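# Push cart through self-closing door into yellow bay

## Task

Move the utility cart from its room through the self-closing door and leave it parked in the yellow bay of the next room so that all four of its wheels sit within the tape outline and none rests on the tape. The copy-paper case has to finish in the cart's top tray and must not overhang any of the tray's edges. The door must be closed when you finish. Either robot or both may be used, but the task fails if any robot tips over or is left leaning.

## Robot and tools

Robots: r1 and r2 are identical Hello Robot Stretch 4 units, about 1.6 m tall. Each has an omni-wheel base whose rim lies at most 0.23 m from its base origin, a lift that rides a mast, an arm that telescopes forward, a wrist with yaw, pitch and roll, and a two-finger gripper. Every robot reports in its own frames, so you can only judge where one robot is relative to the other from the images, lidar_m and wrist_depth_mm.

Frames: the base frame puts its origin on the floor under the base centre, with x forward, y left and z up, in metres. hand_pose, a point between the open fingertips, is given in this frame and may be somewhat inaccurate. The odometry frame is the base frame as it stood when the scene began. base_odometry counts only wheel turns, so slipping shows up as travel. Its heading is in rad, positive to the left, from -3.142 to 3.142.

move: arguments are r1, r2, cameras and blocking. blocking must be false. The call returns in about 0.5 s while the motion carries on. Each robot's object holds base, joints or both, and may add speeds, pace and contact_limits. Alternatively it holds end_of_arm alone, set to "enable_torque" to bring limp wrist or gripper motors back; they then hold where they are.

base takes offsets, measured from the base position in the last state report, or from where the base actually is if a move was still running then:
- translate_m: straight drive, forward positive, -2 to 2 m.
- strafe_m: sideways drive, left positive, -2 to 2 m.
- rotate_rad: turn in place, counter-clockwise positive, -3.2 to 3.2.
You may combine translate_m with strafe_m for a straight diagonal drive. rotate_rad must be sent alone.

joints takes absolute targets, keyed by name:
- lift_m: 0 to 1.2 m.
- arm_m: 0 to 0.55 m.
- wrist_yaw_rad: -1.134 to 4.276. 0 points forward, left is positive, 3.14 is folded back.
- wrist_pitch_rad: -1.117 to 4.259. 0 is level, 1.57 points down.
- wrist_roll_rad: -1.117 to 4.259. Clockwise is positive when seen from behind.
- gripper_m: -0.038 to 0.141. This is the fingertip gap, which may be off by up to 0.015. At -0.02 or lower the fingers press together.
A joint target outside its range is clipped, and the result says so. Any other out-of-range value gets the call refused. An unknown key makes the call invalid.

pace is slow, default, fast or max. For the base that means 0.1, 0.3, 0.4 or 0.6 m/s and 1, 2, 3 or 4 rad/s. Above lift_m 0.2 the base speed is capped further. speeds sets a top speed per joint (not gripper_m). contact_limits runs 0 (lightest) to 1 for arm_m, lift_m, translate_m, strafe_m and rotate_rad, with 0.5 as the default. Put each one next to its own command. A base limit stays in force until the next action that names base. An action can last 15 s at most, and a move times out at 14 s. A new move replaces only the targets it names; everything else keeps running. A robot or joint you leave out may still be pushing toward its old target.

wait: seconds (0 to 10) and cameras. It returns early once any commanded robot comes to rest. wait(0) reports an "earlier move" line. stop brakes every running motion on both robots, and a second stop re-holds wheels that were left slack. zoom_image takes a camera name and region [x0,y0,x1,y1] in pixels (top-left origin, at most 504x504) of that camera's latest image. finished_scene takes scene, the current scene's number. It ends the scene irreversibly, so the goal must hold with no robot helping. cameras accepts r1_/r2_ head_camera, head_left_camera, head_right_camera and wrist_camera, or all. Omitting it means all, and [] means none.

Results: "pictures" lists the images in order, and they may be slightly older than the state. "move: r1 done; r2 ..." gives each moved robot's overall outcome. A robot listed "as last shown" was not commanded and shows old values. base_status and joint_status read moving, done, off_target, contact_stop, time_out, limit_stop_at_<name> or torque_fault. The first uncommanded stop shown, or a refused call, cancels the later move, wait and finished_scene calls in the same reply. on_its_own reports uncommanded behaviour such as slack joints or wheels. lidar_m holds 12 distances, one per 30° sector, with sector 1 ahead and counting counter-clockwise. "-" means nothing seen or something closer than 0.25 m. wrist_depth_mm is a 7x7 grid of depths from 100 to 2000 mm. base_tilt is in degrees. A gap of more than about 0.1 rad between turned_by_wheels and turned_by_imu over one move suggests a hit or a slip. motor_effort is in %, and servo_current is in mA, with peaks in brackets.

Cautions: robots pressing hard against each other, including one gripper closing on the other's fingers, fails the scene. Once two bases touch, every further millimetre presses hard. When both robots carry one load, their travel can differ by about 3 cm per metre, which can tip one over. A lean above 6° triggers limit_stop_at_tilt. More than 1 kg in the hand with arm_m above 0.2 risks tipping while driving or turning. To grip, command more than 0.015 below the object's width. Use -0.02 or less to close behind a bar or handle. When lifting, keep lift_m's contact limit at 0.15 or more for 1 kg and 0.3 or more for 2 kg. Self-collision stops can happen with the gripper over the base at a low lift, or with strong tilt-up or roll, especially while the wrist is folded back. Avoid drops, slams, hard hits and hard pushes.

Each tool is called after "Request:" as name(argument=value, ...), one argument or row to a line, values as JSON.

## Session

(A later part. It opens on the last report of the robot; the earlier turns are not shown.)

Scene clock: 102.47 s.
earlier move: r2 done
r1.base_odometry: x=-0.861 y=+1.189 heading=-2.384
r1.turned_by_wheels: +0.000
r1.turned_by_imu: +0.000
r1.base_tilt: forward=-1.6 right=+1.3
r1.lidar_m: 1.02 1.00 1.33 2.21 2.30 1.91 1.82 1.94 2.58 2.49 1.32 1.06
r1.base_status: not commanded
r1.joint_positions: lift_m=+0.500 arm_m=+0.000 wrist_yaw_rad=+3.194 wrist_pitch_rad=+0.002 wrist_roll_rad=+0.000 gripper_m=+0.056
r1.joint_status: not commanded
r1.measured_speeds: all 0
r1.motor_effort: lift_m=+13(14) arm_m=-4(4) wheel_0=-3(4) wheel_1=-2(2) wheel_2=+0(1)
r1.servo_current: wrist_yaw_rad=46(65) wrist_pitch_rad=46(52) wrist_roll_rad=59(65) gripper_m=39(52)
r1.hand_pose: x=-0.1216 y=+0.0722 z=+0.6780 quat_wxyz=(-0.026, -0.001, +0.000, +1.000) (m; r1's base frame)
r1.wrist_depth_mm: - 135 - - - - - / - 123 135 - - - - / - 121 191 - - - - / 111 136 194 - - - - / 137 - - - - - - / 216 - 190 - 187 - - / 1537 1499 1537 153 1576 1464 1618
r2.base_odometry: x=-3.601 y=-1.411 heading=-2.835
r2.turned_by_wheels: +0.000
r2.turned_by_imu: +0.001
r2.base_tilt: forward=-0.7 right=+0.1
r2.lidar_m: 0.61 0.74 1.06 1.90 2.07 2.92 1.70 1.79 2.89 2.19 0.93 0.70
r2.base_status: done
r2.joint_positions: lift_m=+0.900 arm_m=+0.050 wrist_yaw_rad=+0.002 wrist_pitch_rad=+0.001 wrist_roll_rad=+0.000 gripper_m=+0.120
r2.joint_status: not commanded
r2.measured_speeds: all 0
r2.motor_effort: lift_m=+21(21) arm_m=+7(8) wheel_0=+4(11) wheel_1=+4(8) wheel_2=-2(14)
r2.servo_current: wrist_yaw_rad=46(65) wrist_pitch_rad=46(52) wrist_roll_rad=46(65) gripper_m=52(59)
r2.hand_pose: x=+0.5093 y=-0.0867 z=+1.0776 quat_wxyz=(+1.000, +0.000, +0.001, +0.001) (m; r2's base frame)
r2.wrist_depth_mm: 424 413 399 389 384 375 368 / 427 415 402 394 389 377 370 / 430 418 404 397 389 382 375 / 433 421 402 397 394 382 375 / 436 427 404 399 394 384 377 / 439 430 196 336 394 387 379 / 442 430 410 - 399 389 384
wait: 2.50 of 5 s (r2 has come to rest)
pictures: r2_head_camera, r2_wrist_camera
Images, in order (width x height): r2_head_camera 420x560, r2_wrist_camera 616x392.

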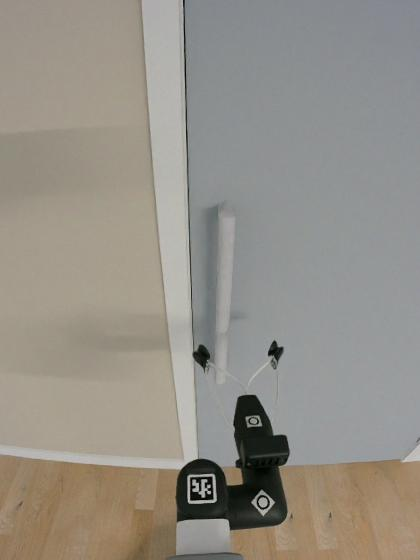

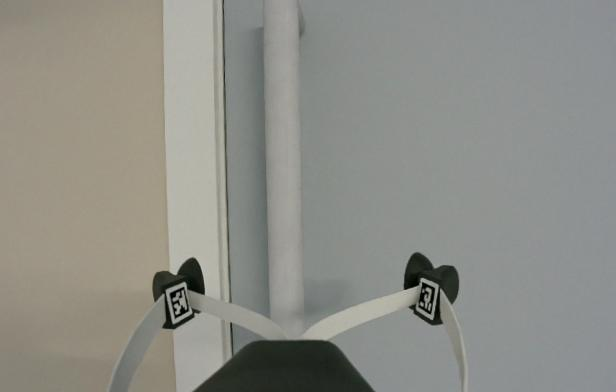

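Request:
move(
  r2={"base":{"rotate_rad":-0.08}},
  blocking=false,
  cameras=[],
)

Request:
wait(
  seconds=3,
  cameras=[],
)

Request:
move(
  r2={"base":{"translate_m":0.04,"strafe_m":0.07},"pace":"slow"},
  blocking=false,
  cameras=[],
)

Request:
wait(
  seconds=3,
  cameras=["r2_wrist_camera"],
)

Scene clock: 111.63 s.
move: r2 moving
r1: as last shown
r1.base_tilt: forward=-1.6 right=+1.2
r1.lidar_m: 1.01 1.00 1.34 2.23 2.32 1.92 1.83 1.91 2.60 2.48 1.35 1.04
r1.motor_effort: lift_m=+13(13) arm_m=-4(4) wheel_0=-4(4) wheel_1=-2(2) wheel_2=+0(1)
r1.servo_current: wrist_yaw_rad=33(72) wrist_pitch_rad=39(46) wrist_roll_rad=46(59) gripper_m=39(46)
r1.wrist_depth_mm: - 135 - - - - - / - 123 135 - - - - / - 121 192 - - - - / 111 135 194 - - - - / 137 - - - - - - / 216 - 190 - 188 - - / 1537 1499 1499 153 1576 1464 1618
r2.base_odometry: x=-3.601 y=-1.411 heading=-2.914
r2.turned_by_wheels: -0.079
r2.turned_by_imu: -0.076
r2.base_tilt: forward=-0.7 right=+0.0
r2.lidar_m: 0.61 0.69 0.95 1.91 1.98 2.70 1.74 1.67 2.96 2.82 0.99 0.73
r2.base_status: rotate_rad moving
r2.joint_positions: lift_m=+0.900 arm_m=+0.050 wrist_yaw_rad=+0.002 wrist_pitch_rad=+0.001 wrist_roll_rad=+0.000 gripper_m=+0.120
r2.joint_status: not commanded
r2.measured_speeds: all 0
r2.motor_effort: lift_m=+21(21) arm_m=+7(7) wheel_0=+3(9) wheel_1=+3(9) wheel_2=+4(8)
r2.servo_current: wrist_yaw_rad=46(59) wrist_pitch_rad=39(46) wrist_roll_rad=46(52) gripper_m=52(59)
r2.hand_pose: x=+0.5093 y=-0.0867 z=+1.0776 quat_wxyz=(+1.000, +0.000, +0.001, +0.001) (m; r2's base frame)
r2.wrist_depth_mm: 407 387 402 399 397 397 394 / 410 392 407 404 399 399 399 / 410 397 404 404 402 402 399 / 413 399 327 407 404 404 399 / 413 399 330 - 407 404 404 / 415 404 200 - 185 - 407 / 418 415 415 - - - -
pictures: none
No camera images: "cameras" was empty.

Scene clock: 111.83 s.
earlier move: r2 done
r1.base_odometry: x=-0.861 y=+1.189 heading=-2.384
r1.turned_by_wheels: +0.000
r1.turned_by_imu: +0.000
r1.base_tilt: forward=-1.6 right=+1.3
r1.lidar_m: 1.00 1.01 1.34 2.23 2.30 1.92 1.82 1.91 2.60 2.49 1.36 1.06
r1.base_status: not commanded
r1.joint_positions: lift_m=+0.500 arm_m=+0.000 wrist_yaw_rad=+3.194 wrist_pitch_rad=+0.002 wrist_roll_rad=+0.000 gripper_m=+0.056
r1.joint_status: not commanded
r1.measured_speeds: all 0
r1.motor_effort: lift_m=+13(13) arm_m=-4(4) wheel_0=-3(4) wheel_1=-2(2) wheel_2=+0(1)
r1.servo_current: wrist_yaw_rad=59(72) wrist_pitch_rad=39(46) wrist_roll_rad=59(72) gripper_m=39(46)
r1.hand_pose: x=-0.1216 y=+0.0722 z=+0.6780 quat_wxyz=(-0.026, -0.001, +0.000, +1.000) (m; r1's base frame)
r1.wrist_depth_mm: - 135 - - - - - / - 123 135 - - - - / - 121 192 - - - - / 110 136 193 - - - - / 137 - - - - - - / 216 - 190 - 187 - - / 1576 1537 1576 153 1618 1464 1661
r2.base_odometry: x=-3.601 y=-1.411 heading=-2.914
r2.turned_by_wheels: +0.000
r2.turned_by_imu: +0.000
r2.base_tilt: forward=-0.7 right=+0.1
r2.lidar_m: 0.59 0.70 0.97 1.91 2.00 2.70 1.74 1.71 2.96 2.81 0.98 0.70
r2.base_status: done
r2.joint_positions: lift_m=+0.900 arm_m=+0.050 wrist_yaw_rad=+0.002 wrist_pitch_rad=+0.001 wrist_roll_rad=+0.000 gripper_m=+0.120
r2.joint_status: not commanded
r2.measured_speeds: all 0
r2.motor_effort: lift_m=+21(21) arm_m=+7(8) wheel_0=+4(9) wheel_1=+3(9) wheel_2=+5(8)
r2.servo_current: wrist_yaw_rad=39(59) wrist_pitch_rad=39(46) wrist_roll_rad=39(59) gripper_m=52(59)
r2.hand_pose: x=+0.5093 y=-0.0867 z=+1.0776 quat_wxyz=(+1.000, +0.000, +0.001, +0.001) (m; r2's base frame)
r2.wrist_depth_mm: 407 392 404 402 397 394 394 / 410 394 404 404 399 399 397 / 410 399 407 407 402 402 399 / 413 397 329 407 404 404 402 / 415 399 332 - 407 404 407 / 418 404 201 - 185 - 407 / 421 415 415 - - - -
wait: 0.20 of 3 s (r2 has come to rest)
pictures: none
No camera images: "cameras" was empty.

Scene clock: 112.33 s.
move: r2 moving
r1: as last shown
r1.base_tilt: forward=-1.6 right=+1.2
r1.lidar_m: 1.01 1.00 1.36 2.20 2.29 1.89 1.84 1.91 2.60 2.46 1.38 1.05
r1.servo_current: wrist_yaw_rad=46(59) wrist_pitch_rad=46(46) wrist_roll_rad=46(59) gripper_m=46(46)
r1.wrist_depth_mm: - 135 - - - - - / - 123 135 - - - - / - 121 191 - - - - / 110 136 194 - - - - / 137 - - - - - - / 216 - 190 - 187 - - / 1499 1537 1537 153 1576 1464 1618
r2.base_odometry: x=-3.604 y=-1.423 heading=-2.914
r2.turned_by_wheels: +0.000
r2.turned_by_imu: +0.000
r2.base_tilt: forward=-0.7 right=+0.1
r2.lidar_m: 0.60 0.69 0.94 1.92 1.99 2.70 1.74 1.71 2.98 2.83 1.00 0.71
r2.base_status: translate_m moving; strafe_m moving
r2.joint_positions: lift_m=+0.900 arm_m=+0.050 wrist_yaw_rad=+0.002 wrist_pitch_rad=+0.001 wrist_roll_rad=+0.000 gripper_m=+0.120
r2.joint_status: not commanded
r2.measured_speeds: translate_m=+0.024 strafe_m=+0.041 rotate_rad=+0.000 lift_m=+0.000 arm_m=+0.000 wrist_yaw_rad=+0.000 wrist_pitch_rad=+0.000 wrist_roll_rad=+0.000
r2.motor_effort: lift_m=+21(21) arm_m=+8(8) wheel_0=-11(11) wheel_1=+9(9) wheel_2=-5(7)
r2.servo_current: wrist_yaw_rad=46(59) wrist_pitch_rad=39(46) wrist_roll_rad=52(59) gripper_m=59(59)
r2.hand_pose: x=+0.5093 y=-0.0867 z=+1.0776 quat_wxyz=(+1.000, +0.000, +0.001, +0.001) (m; r2's base frame)
r2.wrist_depth_mm: 399 384 394 394 394 392 389 / 399 387 399 394 397 392 394 / 402 392 402 402 397 397 392 / 407 389 402 402 397 399 397 / 410 394 407 404 402 402 399 / 413 397 202 407 404 402 402 / 413 413 407 - 410 407 404
pictures: none
No camera images: "cameras" was empty.

Scene clock: 113.90 s.
earlier move: r2 done
r1.base_odometry: x=-0.861 y=+1.189 heading=-2.384
r1.turned_by_wheels: +0.000
r1.turned_by_imu: +0.000
r1.base_tilt: forward=-1.6 right=+1.3
r1.lidar_m: 1.01 1.00 1.34 2.23 2.33 1.91 1.82 1.88 2.58 2.49 1.37 1.07
r1.base_status: not commanded
r1.joint_positions: lift_m=+0.500 arm_m=+0.000 wrist_yaw_rad=+3.194 wrist_pitch_rad=+0.002 wrist_roll_rad=+0.000 gripper_m=+0.056
r1.joint_status: not commanded
r1.measured_speeds: all 0
r1.motor_effort: lift_m=+13(14) arm_m=-4(4) wheel_0=-3(4) wheel_1=-2(2) wheel_2=+0(1)
r1.servo_current: wrist_yaw_rad=39(65) wrist_pitch_rad=39(52) wrist_roll_rad=46(65) gripper_m=46(46)
r1.hand_pose: x=-0.1216 y=+0.0722 z=+0.6780 quat_wxyz=(-0.026, -0.001, +0.000, +1.000) (m; r1's base frame)
r1.wrist_depth_mm: - 135 - - - - - / - 123 135 - - - - / - 121 191 - - - - / 110 136 194 - - - - / 137 - - - - - - / 215 - 190 - 188 - - / 1537 1576 1537 153 1661 1464 1618
r2.base_odometry: x=-3.624 y=-1.488 heading=-2.914
r2.turned_by_wheels: +0.000
r2.turned_by_imu: +0.001
r2.base_tilt: forward=-0.7 right=+0.1
r2.lidar_m: 0.55 0.67 0.92 1.84 1.91 2.58 1.81 1.76 3.03 2.70 0.95 0.65
r2.base_status: done
r2.joint_positions: lift_m=+0.900 arm_m=+0.050 wrist_yaw_rad=+0.002 wrist_pitch_rad=+0.001 wrist_roll_rad=+0.000 gripper_m=+0.120
r2.joint_status: not commanded
r2.measured_speeds: all 0
r2.motor_effort: lift_m=+21(21) arm_m=+7(8) wheel_0=-3(11) wheel_1=+6(9) wheel_2=-5(8)
r2.servo_current: wrist_yaw_rad=39(59) wrist_pitch_rad=39(46) wrist_roll_rad=46(59) gripper_m=59(59)
r2.hand_pose: x=+0.5093 y=-0.0867 z=+1.0776 quat_wxyz=(+1.000, +0.000, +0.001, +0.001) (m; r2's base frame)
r2.wrist_depth_mm: 366 362 362 286 357 359 355 / 366 366 364 364 362 359 357 / 368 368 366 364 364 359 362 / 373 370 368 297 366 364 364 / 373 370 364 368 368 366 366 / 375 373 355 297 215 368 368 / 377 377 362 - 373 370 368
wait: 1.57 of 3 s (r2 has come to rest)
pictures: r2_wrist_camera
Images, in order (width x height): r2_wrist_camera 616x392.

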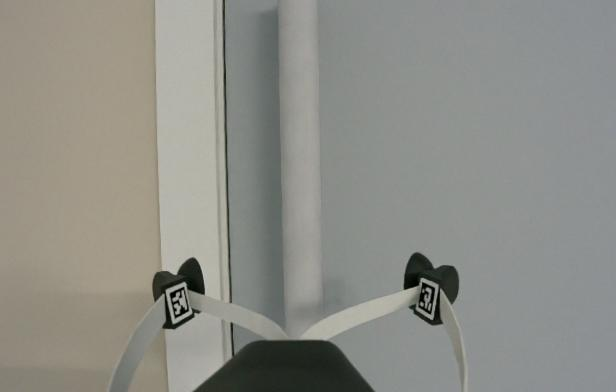

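Request:
move(
  r2={"base":{"translate_m":0.125},"joints":{"lift_m":0.96},"pace":"slow","contact_limits":{"translate_m":0.2}},
  blocking=false,
  cameras=[],
)

Request:
wait(
  seconds=3,
  cameras=["r2_wrist_camera"],
)

Request:
move(
  r2={"joints":{"gripper_m":-0.03}},
  blocking=false,
  cameras=[],
)

Request:
wait(
  seconds=3,
  cameras=["r2_wrist_camera","r2_head_camera","r2_head_right_camera"],
)

Scene clock: 121.93 s.
move: r2 moving
r1: as last shown
r1.base_tilt: forward=-1.6 right=+1.2
r1.lidar_m: 1.01 1.01 1.35 2.21 2.33 1.91 1.83 1.94 2.59 2.49 1.36 1.07
r1.motor_effort: lift_m=+13(13) arm_m=-4(4) wheel_0=-4(4) wheel_1=-2(2) wheel_2=+0(1)
r1.servo_current: wrist_yaw_rad=46(59) wrist_pitch_rad=33(46) wrist_roll_rad=46(59) gripper_m=39(46)
r1.wrist_depth_mm: - 135 - - - - - / - 123 135 - - - - / - 121 191 - - - - / 111 136 193 - - - - / 137 - - - - - - / 216 - 190 - 187 - - / 1537 1537 1499 153 1576 1464 1618
r2.base_odometry: x=-3.636 y=-1.491 heading=-2.914
r2.turned_by_wheels: +0.000
r2.turned_by_imu: +0.000
r2.base_tilt: forward=-0.7 right=+0.1
r2.lidar_m: 0.56 0.63 0.91 1.85 1.93 2.60 1.81 1.77 2.99 2.64 0.90 0.65
r2.base_status: translate_m moving
r2.joint_positions: lift_m=+0.925 arm_m=+0.050 wrist_yaw_rad=+0.002 wrist_pitch_rad=+0.001 wrist_roll_rad=+0.000 gripper_m=+0.120
r2.joint_status: lift_m moving
r2.measured_speeds: translate_m=+0.049 strafe_m=+0.000 rotate_rad=+0.001 lift_m=+0.097 arm_m=+0.000 wrist_yaw_rad=+0.000 wrist_pitch_rad=+0.000 wrist_roll_rad=+0.000
r2.motor_effort: lift_m=+22(25) arm_m=+7(8) wheel_0=+7(11) wheel_1=+5(8) wheel_2=-8(9)
r2.servo_current: wrist_yaw_rad=46(72) wrist_pitch_rad=39(46) wrist_roll_rad=46(59) gripper_m=52(59)
r2.contact_limits: translate_m 0.2
r2.hand_pose: x=+0.5093 y=-0.0867 z=+1.1029 quat_wxyz=(+1.000, +0.000, +0.001, +0.001) (m; r2's base frame)
r2.wrist_depth_mm: 353 351 351 349 345 347 345 / 355 355 353 349 351 349 347 / 357 353 357 353 355 351 351 / 359 357 355 287 353 353 351 / 362 359 359 285 359 357 355 / 364 364 349 286 357 357 355 / 366 366 351 - 359 359 359
pictures: none
No camera images: "cameras" was empty.

Scene clock: 123.97 s.
earlier move: r2 done
r1.base_odometry: x=-0.861 y=+1.189 heading=-2.384
r1.turned_by_wheels: +0.000
r1.turned_by_imu: +0.000
r1.base_tilt: forward=-1.6 right=+1.3
r1.lidar_m: 1.01 1.00 1.30 2.21 2.31 1.92 1.82 1.90 2.57 2.49 1.33 1.08
r1.base_status: not commanded
r1.joint_positions: lift_m=+0.500 arm_m=+0.000 wrist_yaw_rad=+3.194 wrist_pitch_rad=+0.002 wrist_roll_rad=+0.000 gripper_m=+0.056
r1.joint_status: not commanded
r1.measured_speeds: all 0
r1.motor_effort: lift_m=+13(14) arm_m=-4(4) wheel_0=-3(4) wheel_1=-2(2) wheel_2=+0(1)
r1.servo_current: wrist_yaw_rad=52(65) wrist_pitch_rad=46(52) wrist_roll_rad=52(72) gripper_m=39(52)
r1.hand_pose: x=-0.1216 y=+0.0722 z=+0.6780 quat_wxyz=(-0.026, -0.001, +0.000, +1.000) (m; r1's base frame)
r1.wrist_depth_mm: - 135 - - - - - / - 123 135 - - - - / - 121 192 - - - - / 110 135 194 - - - - / 137 - - - - - - / 216 - 190 - 187 - - / 1576 1576 1537 153 1576 1537 1576
r2.base_odometry: x=-3.745 y=-1.516 heading=-2.913
r2.turned_by_wheels: +0.000
r2.turned_by_imu: +0.001
r2.base_tilt: forward=-0.7 right=+0.0
r2.lidar_m: 0.46 0.53 0.74 1.85 1.93 2.60 1.90 1.89 3.02 2.20 0.76 0.52
r2.base_status: done
r2.joint_positions: lift_m=+0.960 arm_m=+0.050 wrist_yaw_rad=+0.002 wrist_pitch_rad=+0.001 wrist_roll_rad=+0.000 gripper_m=+0.120
r2.joint_status: all done
r2.measured_speeds: all 0
r2.motor_effort: lift_m=+21(25) arm_m=+7(8) wheel_0=+4(11) wheel_1=+5(8) wheel_2=-6(10)
r2.servo_current: wrist_yaw_rad=46(72) wrist_pitch_rad=39(52) wrist_roll_rad=52(59) gripper_m=46(65)
r2.contact_limits: translate_m 0.2
r2.hand_pose: x=+0.5093 y=-0.0867 z=+1.1376 quat_wxyz=(+1.000, +0.000, +0.001, +0.001) (m; r2's base frame)
r2.wrist_depth_mm: 241 227 239 163 237 237 236 / 242 229 241 163 239 238 238 / 244 229 243 163 241 239 238 / 245 232 244 164 242 241 241 / 248 234 246 165 244 242 242 / 250 235 217 164 245 245 243 / 251 236 248 - 246 245 244
wait: 2.03 of 3 s (r2 has come to rest)
pictures: r2_wrist_camera
Images, in order (width x height): r2_wrist_camera 616x392.

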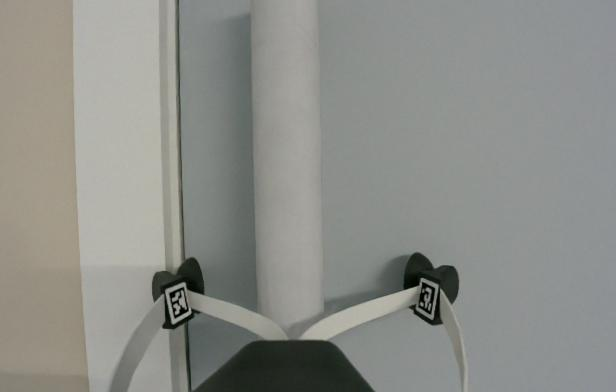

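Scene clock: 124.47 s.
move: r2 moving
r1: as last shown
r1.lidar_m: 1.02 1.00 1.35 2.22 2.29 1.93 1.81 1.93 2.59 2.46 1.37 1.05
r1.motor_effort: lift_m=+13(13) arm_m=-4(4) wheel_0=-3(3) wheel_1=-2(2) wheel_2=+0(0)
r1.servo_current: wrist_yaw_rad=46(59) wrist_pitch_rad=46(46) wrist_roll_rad=33(52) gripper_m=46(46)
r1.wrist_depth_mm: - 135 - - - - - / - 123 135 - - - - / - 121 193 - - - - / 110 136 194 - - - - / 137 - - - - - - / 216 - 190 - 187 - - / 1537 1576 1537 153 1576 1464 1576
r2.base_odometry: x=-3.745 y=-1.516 heading=-2.913
r2.turned_by_wheels: +0.000
r2.turned_by_imu: +0.000
r2.base_tilt: forward=-0.6 right=+0.0
r2.lidar_m: 0.43 0.53 0.74 1.85 1.91 2.58 1.92 1.88 3.01 2.19 0.74 0.55
r2.base_status: not commanded
r2.joint_positions: lift_m=+0.960 arm_m=+0.050 wrist_yaw_rad=+0.002 wrist_pitch_rad=+0.001 wrist_roll_rad=+0.000 gripper_m=+0.106
r2.joint_status: gripper_m moving
r2.measured_speeds: all 0
r2.motor_effort: lift_m=+21(21) arm_m=+7(8) wheel_0=+5(5) wheel_1=+5(5) wheel_2=-7(7)
r2.servo_current: wrist_yaw_rad=39(52) wrist_pitch_rad=46(46) wrist_roll_rad=52(52) gripper_m=111(111)
r2.contact_limits: translate_m 0.2
r2.hand_pose: x=+0.5093 y=-0.0867 z=+1.1376 quat_wxyz=(+1.000, +0.000, +0.001, +0.001) (m; r2's base frame)
r2.wrist_depth_mm: 241 228 240 161 237 236 236 / 244 229 241 162 239 236 236 / 245 230 244 163 241 239 238 / 245 231 244 163 242 240 239 / 248 233 246 165 241 240 240 / 250 234 247 164 244 242 242 / 251 236 248 - 246 245 244
pictures: none
No camera images: "cameras" was empty.

Scene clock: 126.20 s.
earlier move: r2 done
r1.base_odometry: x=-0.861 y=+1.189 heading=-2.384
r1.turned_by_wheels: +0.000
r1.turned_by_imu: +0.000
r1.base_tilt: forward=-1.6 right=+1.3
r1.lidar_m: 1.02 0.99 1.33 2.23 2.30 1.90 1.83 1.91 2.59 2.49 1.35 1.06
r1.base_status: not commanded
r1.joint_positions: lift_m=+0.500 arm_m=+0.000 wrist_yaw_rad=+3.194 wrist_pitch_rad=+0.002 wrist_roll_rad=+0.000 gripper_m=+0.056
r1.joint_status: not commanded
r1.measured_speeds: all 0
r1.motor_effort: lift_m=+13(14) arm_m=-4(4) wheel_0=-3(4) wheel_1=-2(2) wheel_2=+0(1)
r1.servo_current: wrist_yaw_rad=46(72) wrist_pitch_rad=39(52) wrist_roll_rad=46(65) gripper_m=39(46)
r1.hand_pose: x=-0.1216 y=+0.0722 z=+0.6780 quat_wxyz=(-0.026, -0.001, +0.000, +1.000) (m; r1's base frame)
r1.wrist_depth_mm: - 135 - - - - - / - 123 135 - - - - / - 121 191 - - - - / 110 135 194 - - - - / 137 - - - - - - / 216 - 190 - 187 - - / 1537 1537 1537 154 1618 1499 1661
r2.base_odometry: x=-3.745 y=-1.516 heading=-2.913
r2.turned_by_wheels: +0.000
r2.turned_by_imu: +0.000
r2.base_tilt: forward=-0.7 right=+0.1
r2.lidar_m: 0.46 0.53 0.73 1.85 1.94 2.59 1.91 1.88 3.02 2.15 0.76 0.53
r2.base_status: not commanded
r2.joint_positions: lift_m=+0.960 arm_m=+0.050 wrist_yaw_rad=+0.002 wrist_pitch_rad=+0.001 wrist_roll_rad=+0.000 gripper_m=-0.029
r2.joint_status: all done
r2.measured_speeds: all 0
r2.motor_effort: lift_m=+21(21) arm_m=+6(8) wheel_0=+4(5) wheel_1=+5(5) wheel_2=-5(7)
r2.servo_current: wrist_yaw_rad=46(59) wrist_pitch_rad=46(46) wrist_roll_rad=46(59) gripper_m=117(267)
r2.contact_limits: translate_m 0.2
r2.hand_pose: x=+0.5093 y=-0.0868 z=+1.1376 quat_wxyz=(+1.000, +0.000, +0.001, +0.001) (m; r2's base frame)
r2.wrist_depth_mm: 242 227 239 159 236 234 233 / 243 229 241 160 237 236 235 / 244 230 243 161 238 236 235 / 246 232 243 163 240 238 237 / 248 234 246 162 241 240 238 / 249 235 186 163 181 243 239 / 251 236 248 - 245 242 242
wait: 1.73 of 3 s (r2 has come to rest)
pictures: r2_head_camera, r2_head_right_camera, r2_wrist_camera
Images, in order (width x height): r2_head_camera 420x560, r2_head_right_camera 420x672, r2_wrist_camera 616x392.

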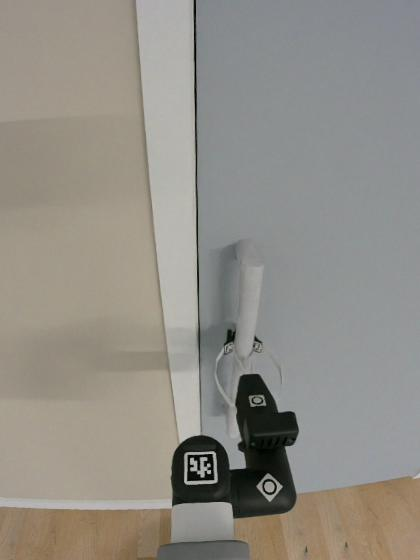

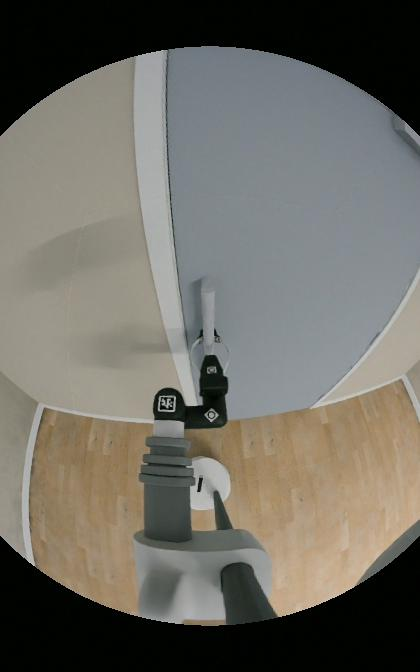

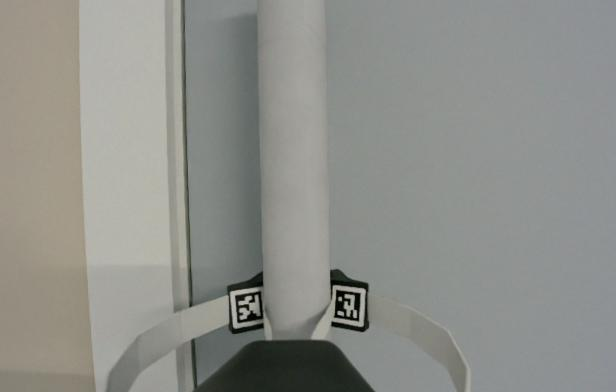

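Request:
move(
  r2={"base":{"translate_m":-0.277,"strafe_m":-0.131},"joints":{"wrist_yaw_rad":0.265},"speeds":{"wrist_yaw_rad":0.09},"pace":"slow"},
  blocking=false,
  cameras=[],
)

Request:
wait(
  seconds=7,
  cameras=["r2_wrist_camera"],
)

Request:
move(
  r2={"base":{"translate_m":-0.221,"strafe_m":-0.213},"joints":{"wrist_yaw_rad":0.53},"speeds":{"wrist_yaw_rad":0.09},"pace":"slow"},
  blocking=false,
  cameras=[],
)

Request:
wait(
  seconds=7,
  cameras=["r2_wrist_camera","r2_head_camera"],
)

Scene clock: 137.43 s.
move: r2 moving
r1: as last shown
r1.lidar_m: 1.01 1.00 1.35 2.22 2.30 1.91 1.79 1.91 2.61 2.49 1.34 1.04
r1.motor_effort: lift_m=+13(13) arm_m=-4(4) wheel_0=-3(4) wheel_1=-2(2) wheel_2=+0(1)
r1.servo_current: wrist_yaw_rad=46(59) wrist_pitch_rad=39(52) wrist_roll_rad=59(59) gripper_m=39(46)
r1.wrist_depth_mm: - 135 - - - - - / - 123 135 - - - - / - 121 192 - - - - / 111 136 194 - - - - / 137 - - - - - - / 215 - 190 - 187 - - / 1499 1537 1537 153 1618 1464 1618
r2.base_odometry: x=-3.735 y=-1.508 heading=-2.913
r2.turned_by_wheels: +0.000
r2.turned_by_imu: -0.001
r2.base_tilt: forward=-0.6 right=+0.1
r2.lidar_m: 0.46 0.54 0.76 1.85 1.93 2.61 1.90 1.87 3.02 2.22 0.77 0.54
r2.base_status: translate_m moving; strafe_m moving
r2.joint_positions: lift_m=+0.960 arm_m=+0.050 wrist_yaw_rad=+0.042 wrist_pitch_rad=+0.001 wrist_roll_rad=+0.000 gripper_m=-0.029
r2.joint_status: wrist_yaw_rad moving
r2.measured_speeds: translate_m=-0.049 strafe_m=-0.026 rotate_rad=+0.004 lift_m=+0.000 arm_m=+0.000 wrist_yaw_rad=+0.109 wrist_pitch_rad=+0.000 wrist_roll_rad=+0.000
r2.motor_effort: lift_m=+21(21) arm_m=-4(7) wheel_0=-7(7) wheel_1=-8(10) wheel_2=+18(18)
r2.servo_current: wrist_yaw_rad=33(78) wrist_pitch_rad=39(46) wrist_roll_rad=39(59) gripper_m=104(111)
r2.hand_pose: x=+0.5128 y=-0.0752 z=+1.1376 quat_wxyz=(+1.000, +0.000, +0.001, +0.021) (m; r2's base frame)
r2.wrist_depth_mm: 253 236 245 163 237 235 230 / 255 237 247 165 238 235 232 / 257 239 248 165 240 236 233 / 259 240 249 166 242 237 235 / 260 241 250 167 244 240 236 / 260 244 185 168 180 240 236 / 265 246 252 - 245 240 237
pictures: none
No camera images: "cameras" was empty.

Scene clock: 141.20 s.
earlier move: r2 done
r1.base_odometry: x=-0.861 y=+1.189 heading=-2.384
r1.turned_by_wheels: +0.000
r1.turned_by_imu: +0.000
r1.base_tilt: forward=-1.6 right=+1.3
r1.lidar_m: 1.08 1.01 1.36 2.21 2.31 1.91 1.83 1.92 2.59 2.47 1.37 1.13
r1.base_status: not commanded
r1.joint_positions: lift_m=+0.500 arm_m=+0.000 wrist_yaw_rad=+3.194 wrist_pitch_rad=+0.002 wrist_roll_rad=+0.000 gripper_m=+0.056
r1.joint_status: not commanded
r1.measured_speeds: all 0
r1.motor_effort: lift_m=+13(14) arm_m=-4(4) wheel_0=-3(4) wheel_1=-2(2) wheel_2=+0(1)
r1.servo_current: wrist_yaw_rad=26(65) wrist_pitch_rad=46(52) wrist_roll_rad=46(72) gripper_m=46(52)
r1.hand_pose: x=-0.1216 y=+0.0722 z=+0.6780 quat_wxyz=(-0.026, -0.001, +0.000, +1.000) (m; r1's base frame)
r1.wrist_depth_mm: - 135 - - - - - / - 123 135 - - - - / - 121 191 - - - - / 111 135 194 - - - - / 137 - - - - - - / 216 - 190 - 188 - - / 1499 1537 1537 153 1618 1464 1576
r2.base_odometry: x=-3.506 y=-1.326 heading=-2.912
r2.turned_by_wheels: +0.000
r2.turned_by_imu: -0.005
r2.base_tilt: forward=-0.6 right=+0.0
r2.lidar_m: 0.46 0.82 1.09 1.97 2.06 2.77 1.61 1.58 2.90 2.77 1.10 0.62
r2.base_status: done
r2.joint_positions: lift_m=+0.960 arm_m=+0.050 wrist_yaw_rad=+0.272 wrist_pitch_rad=+0.001 wrist_roll_rad=+0.000 gripper_m=-0.029
r2.joint_status: all done
r2.measured_speeds: all 0
r2.motor_effort: lift_m=+21(21) arm_m=-4(7) wheel_0=+0(12) wheel_1=-6(16) wheel_2=+17(22)
r2.servo_current: wrist_yaw_rad=52(85) wrist_pitch_rad=39(46) wrist_roll_rad=46(59) gripper_m=111(117)
r2.hand_pose: x=+0.5222 y=-0.0068 z=+1.1376 quat_wxyz=(+0.991, +0.000, +0.001, +0.135) (m; r2's base frame)
r2.wrist_depth_mm: - - 243 162 239 238 237 / - - 244 163 241 239 239 / - - 245 164 241 241 240 / - - 246 167 244 242 242 / - - 248 166 245 243 242 / - - 185 167 181 245 244 / - - 251 - 247 246 247
wait: 3.77 of 7 s (r2 has come to rest)
pictures: r2_wrist_camera
Images, in order (width x height): r2_wrist_camera 616x392.

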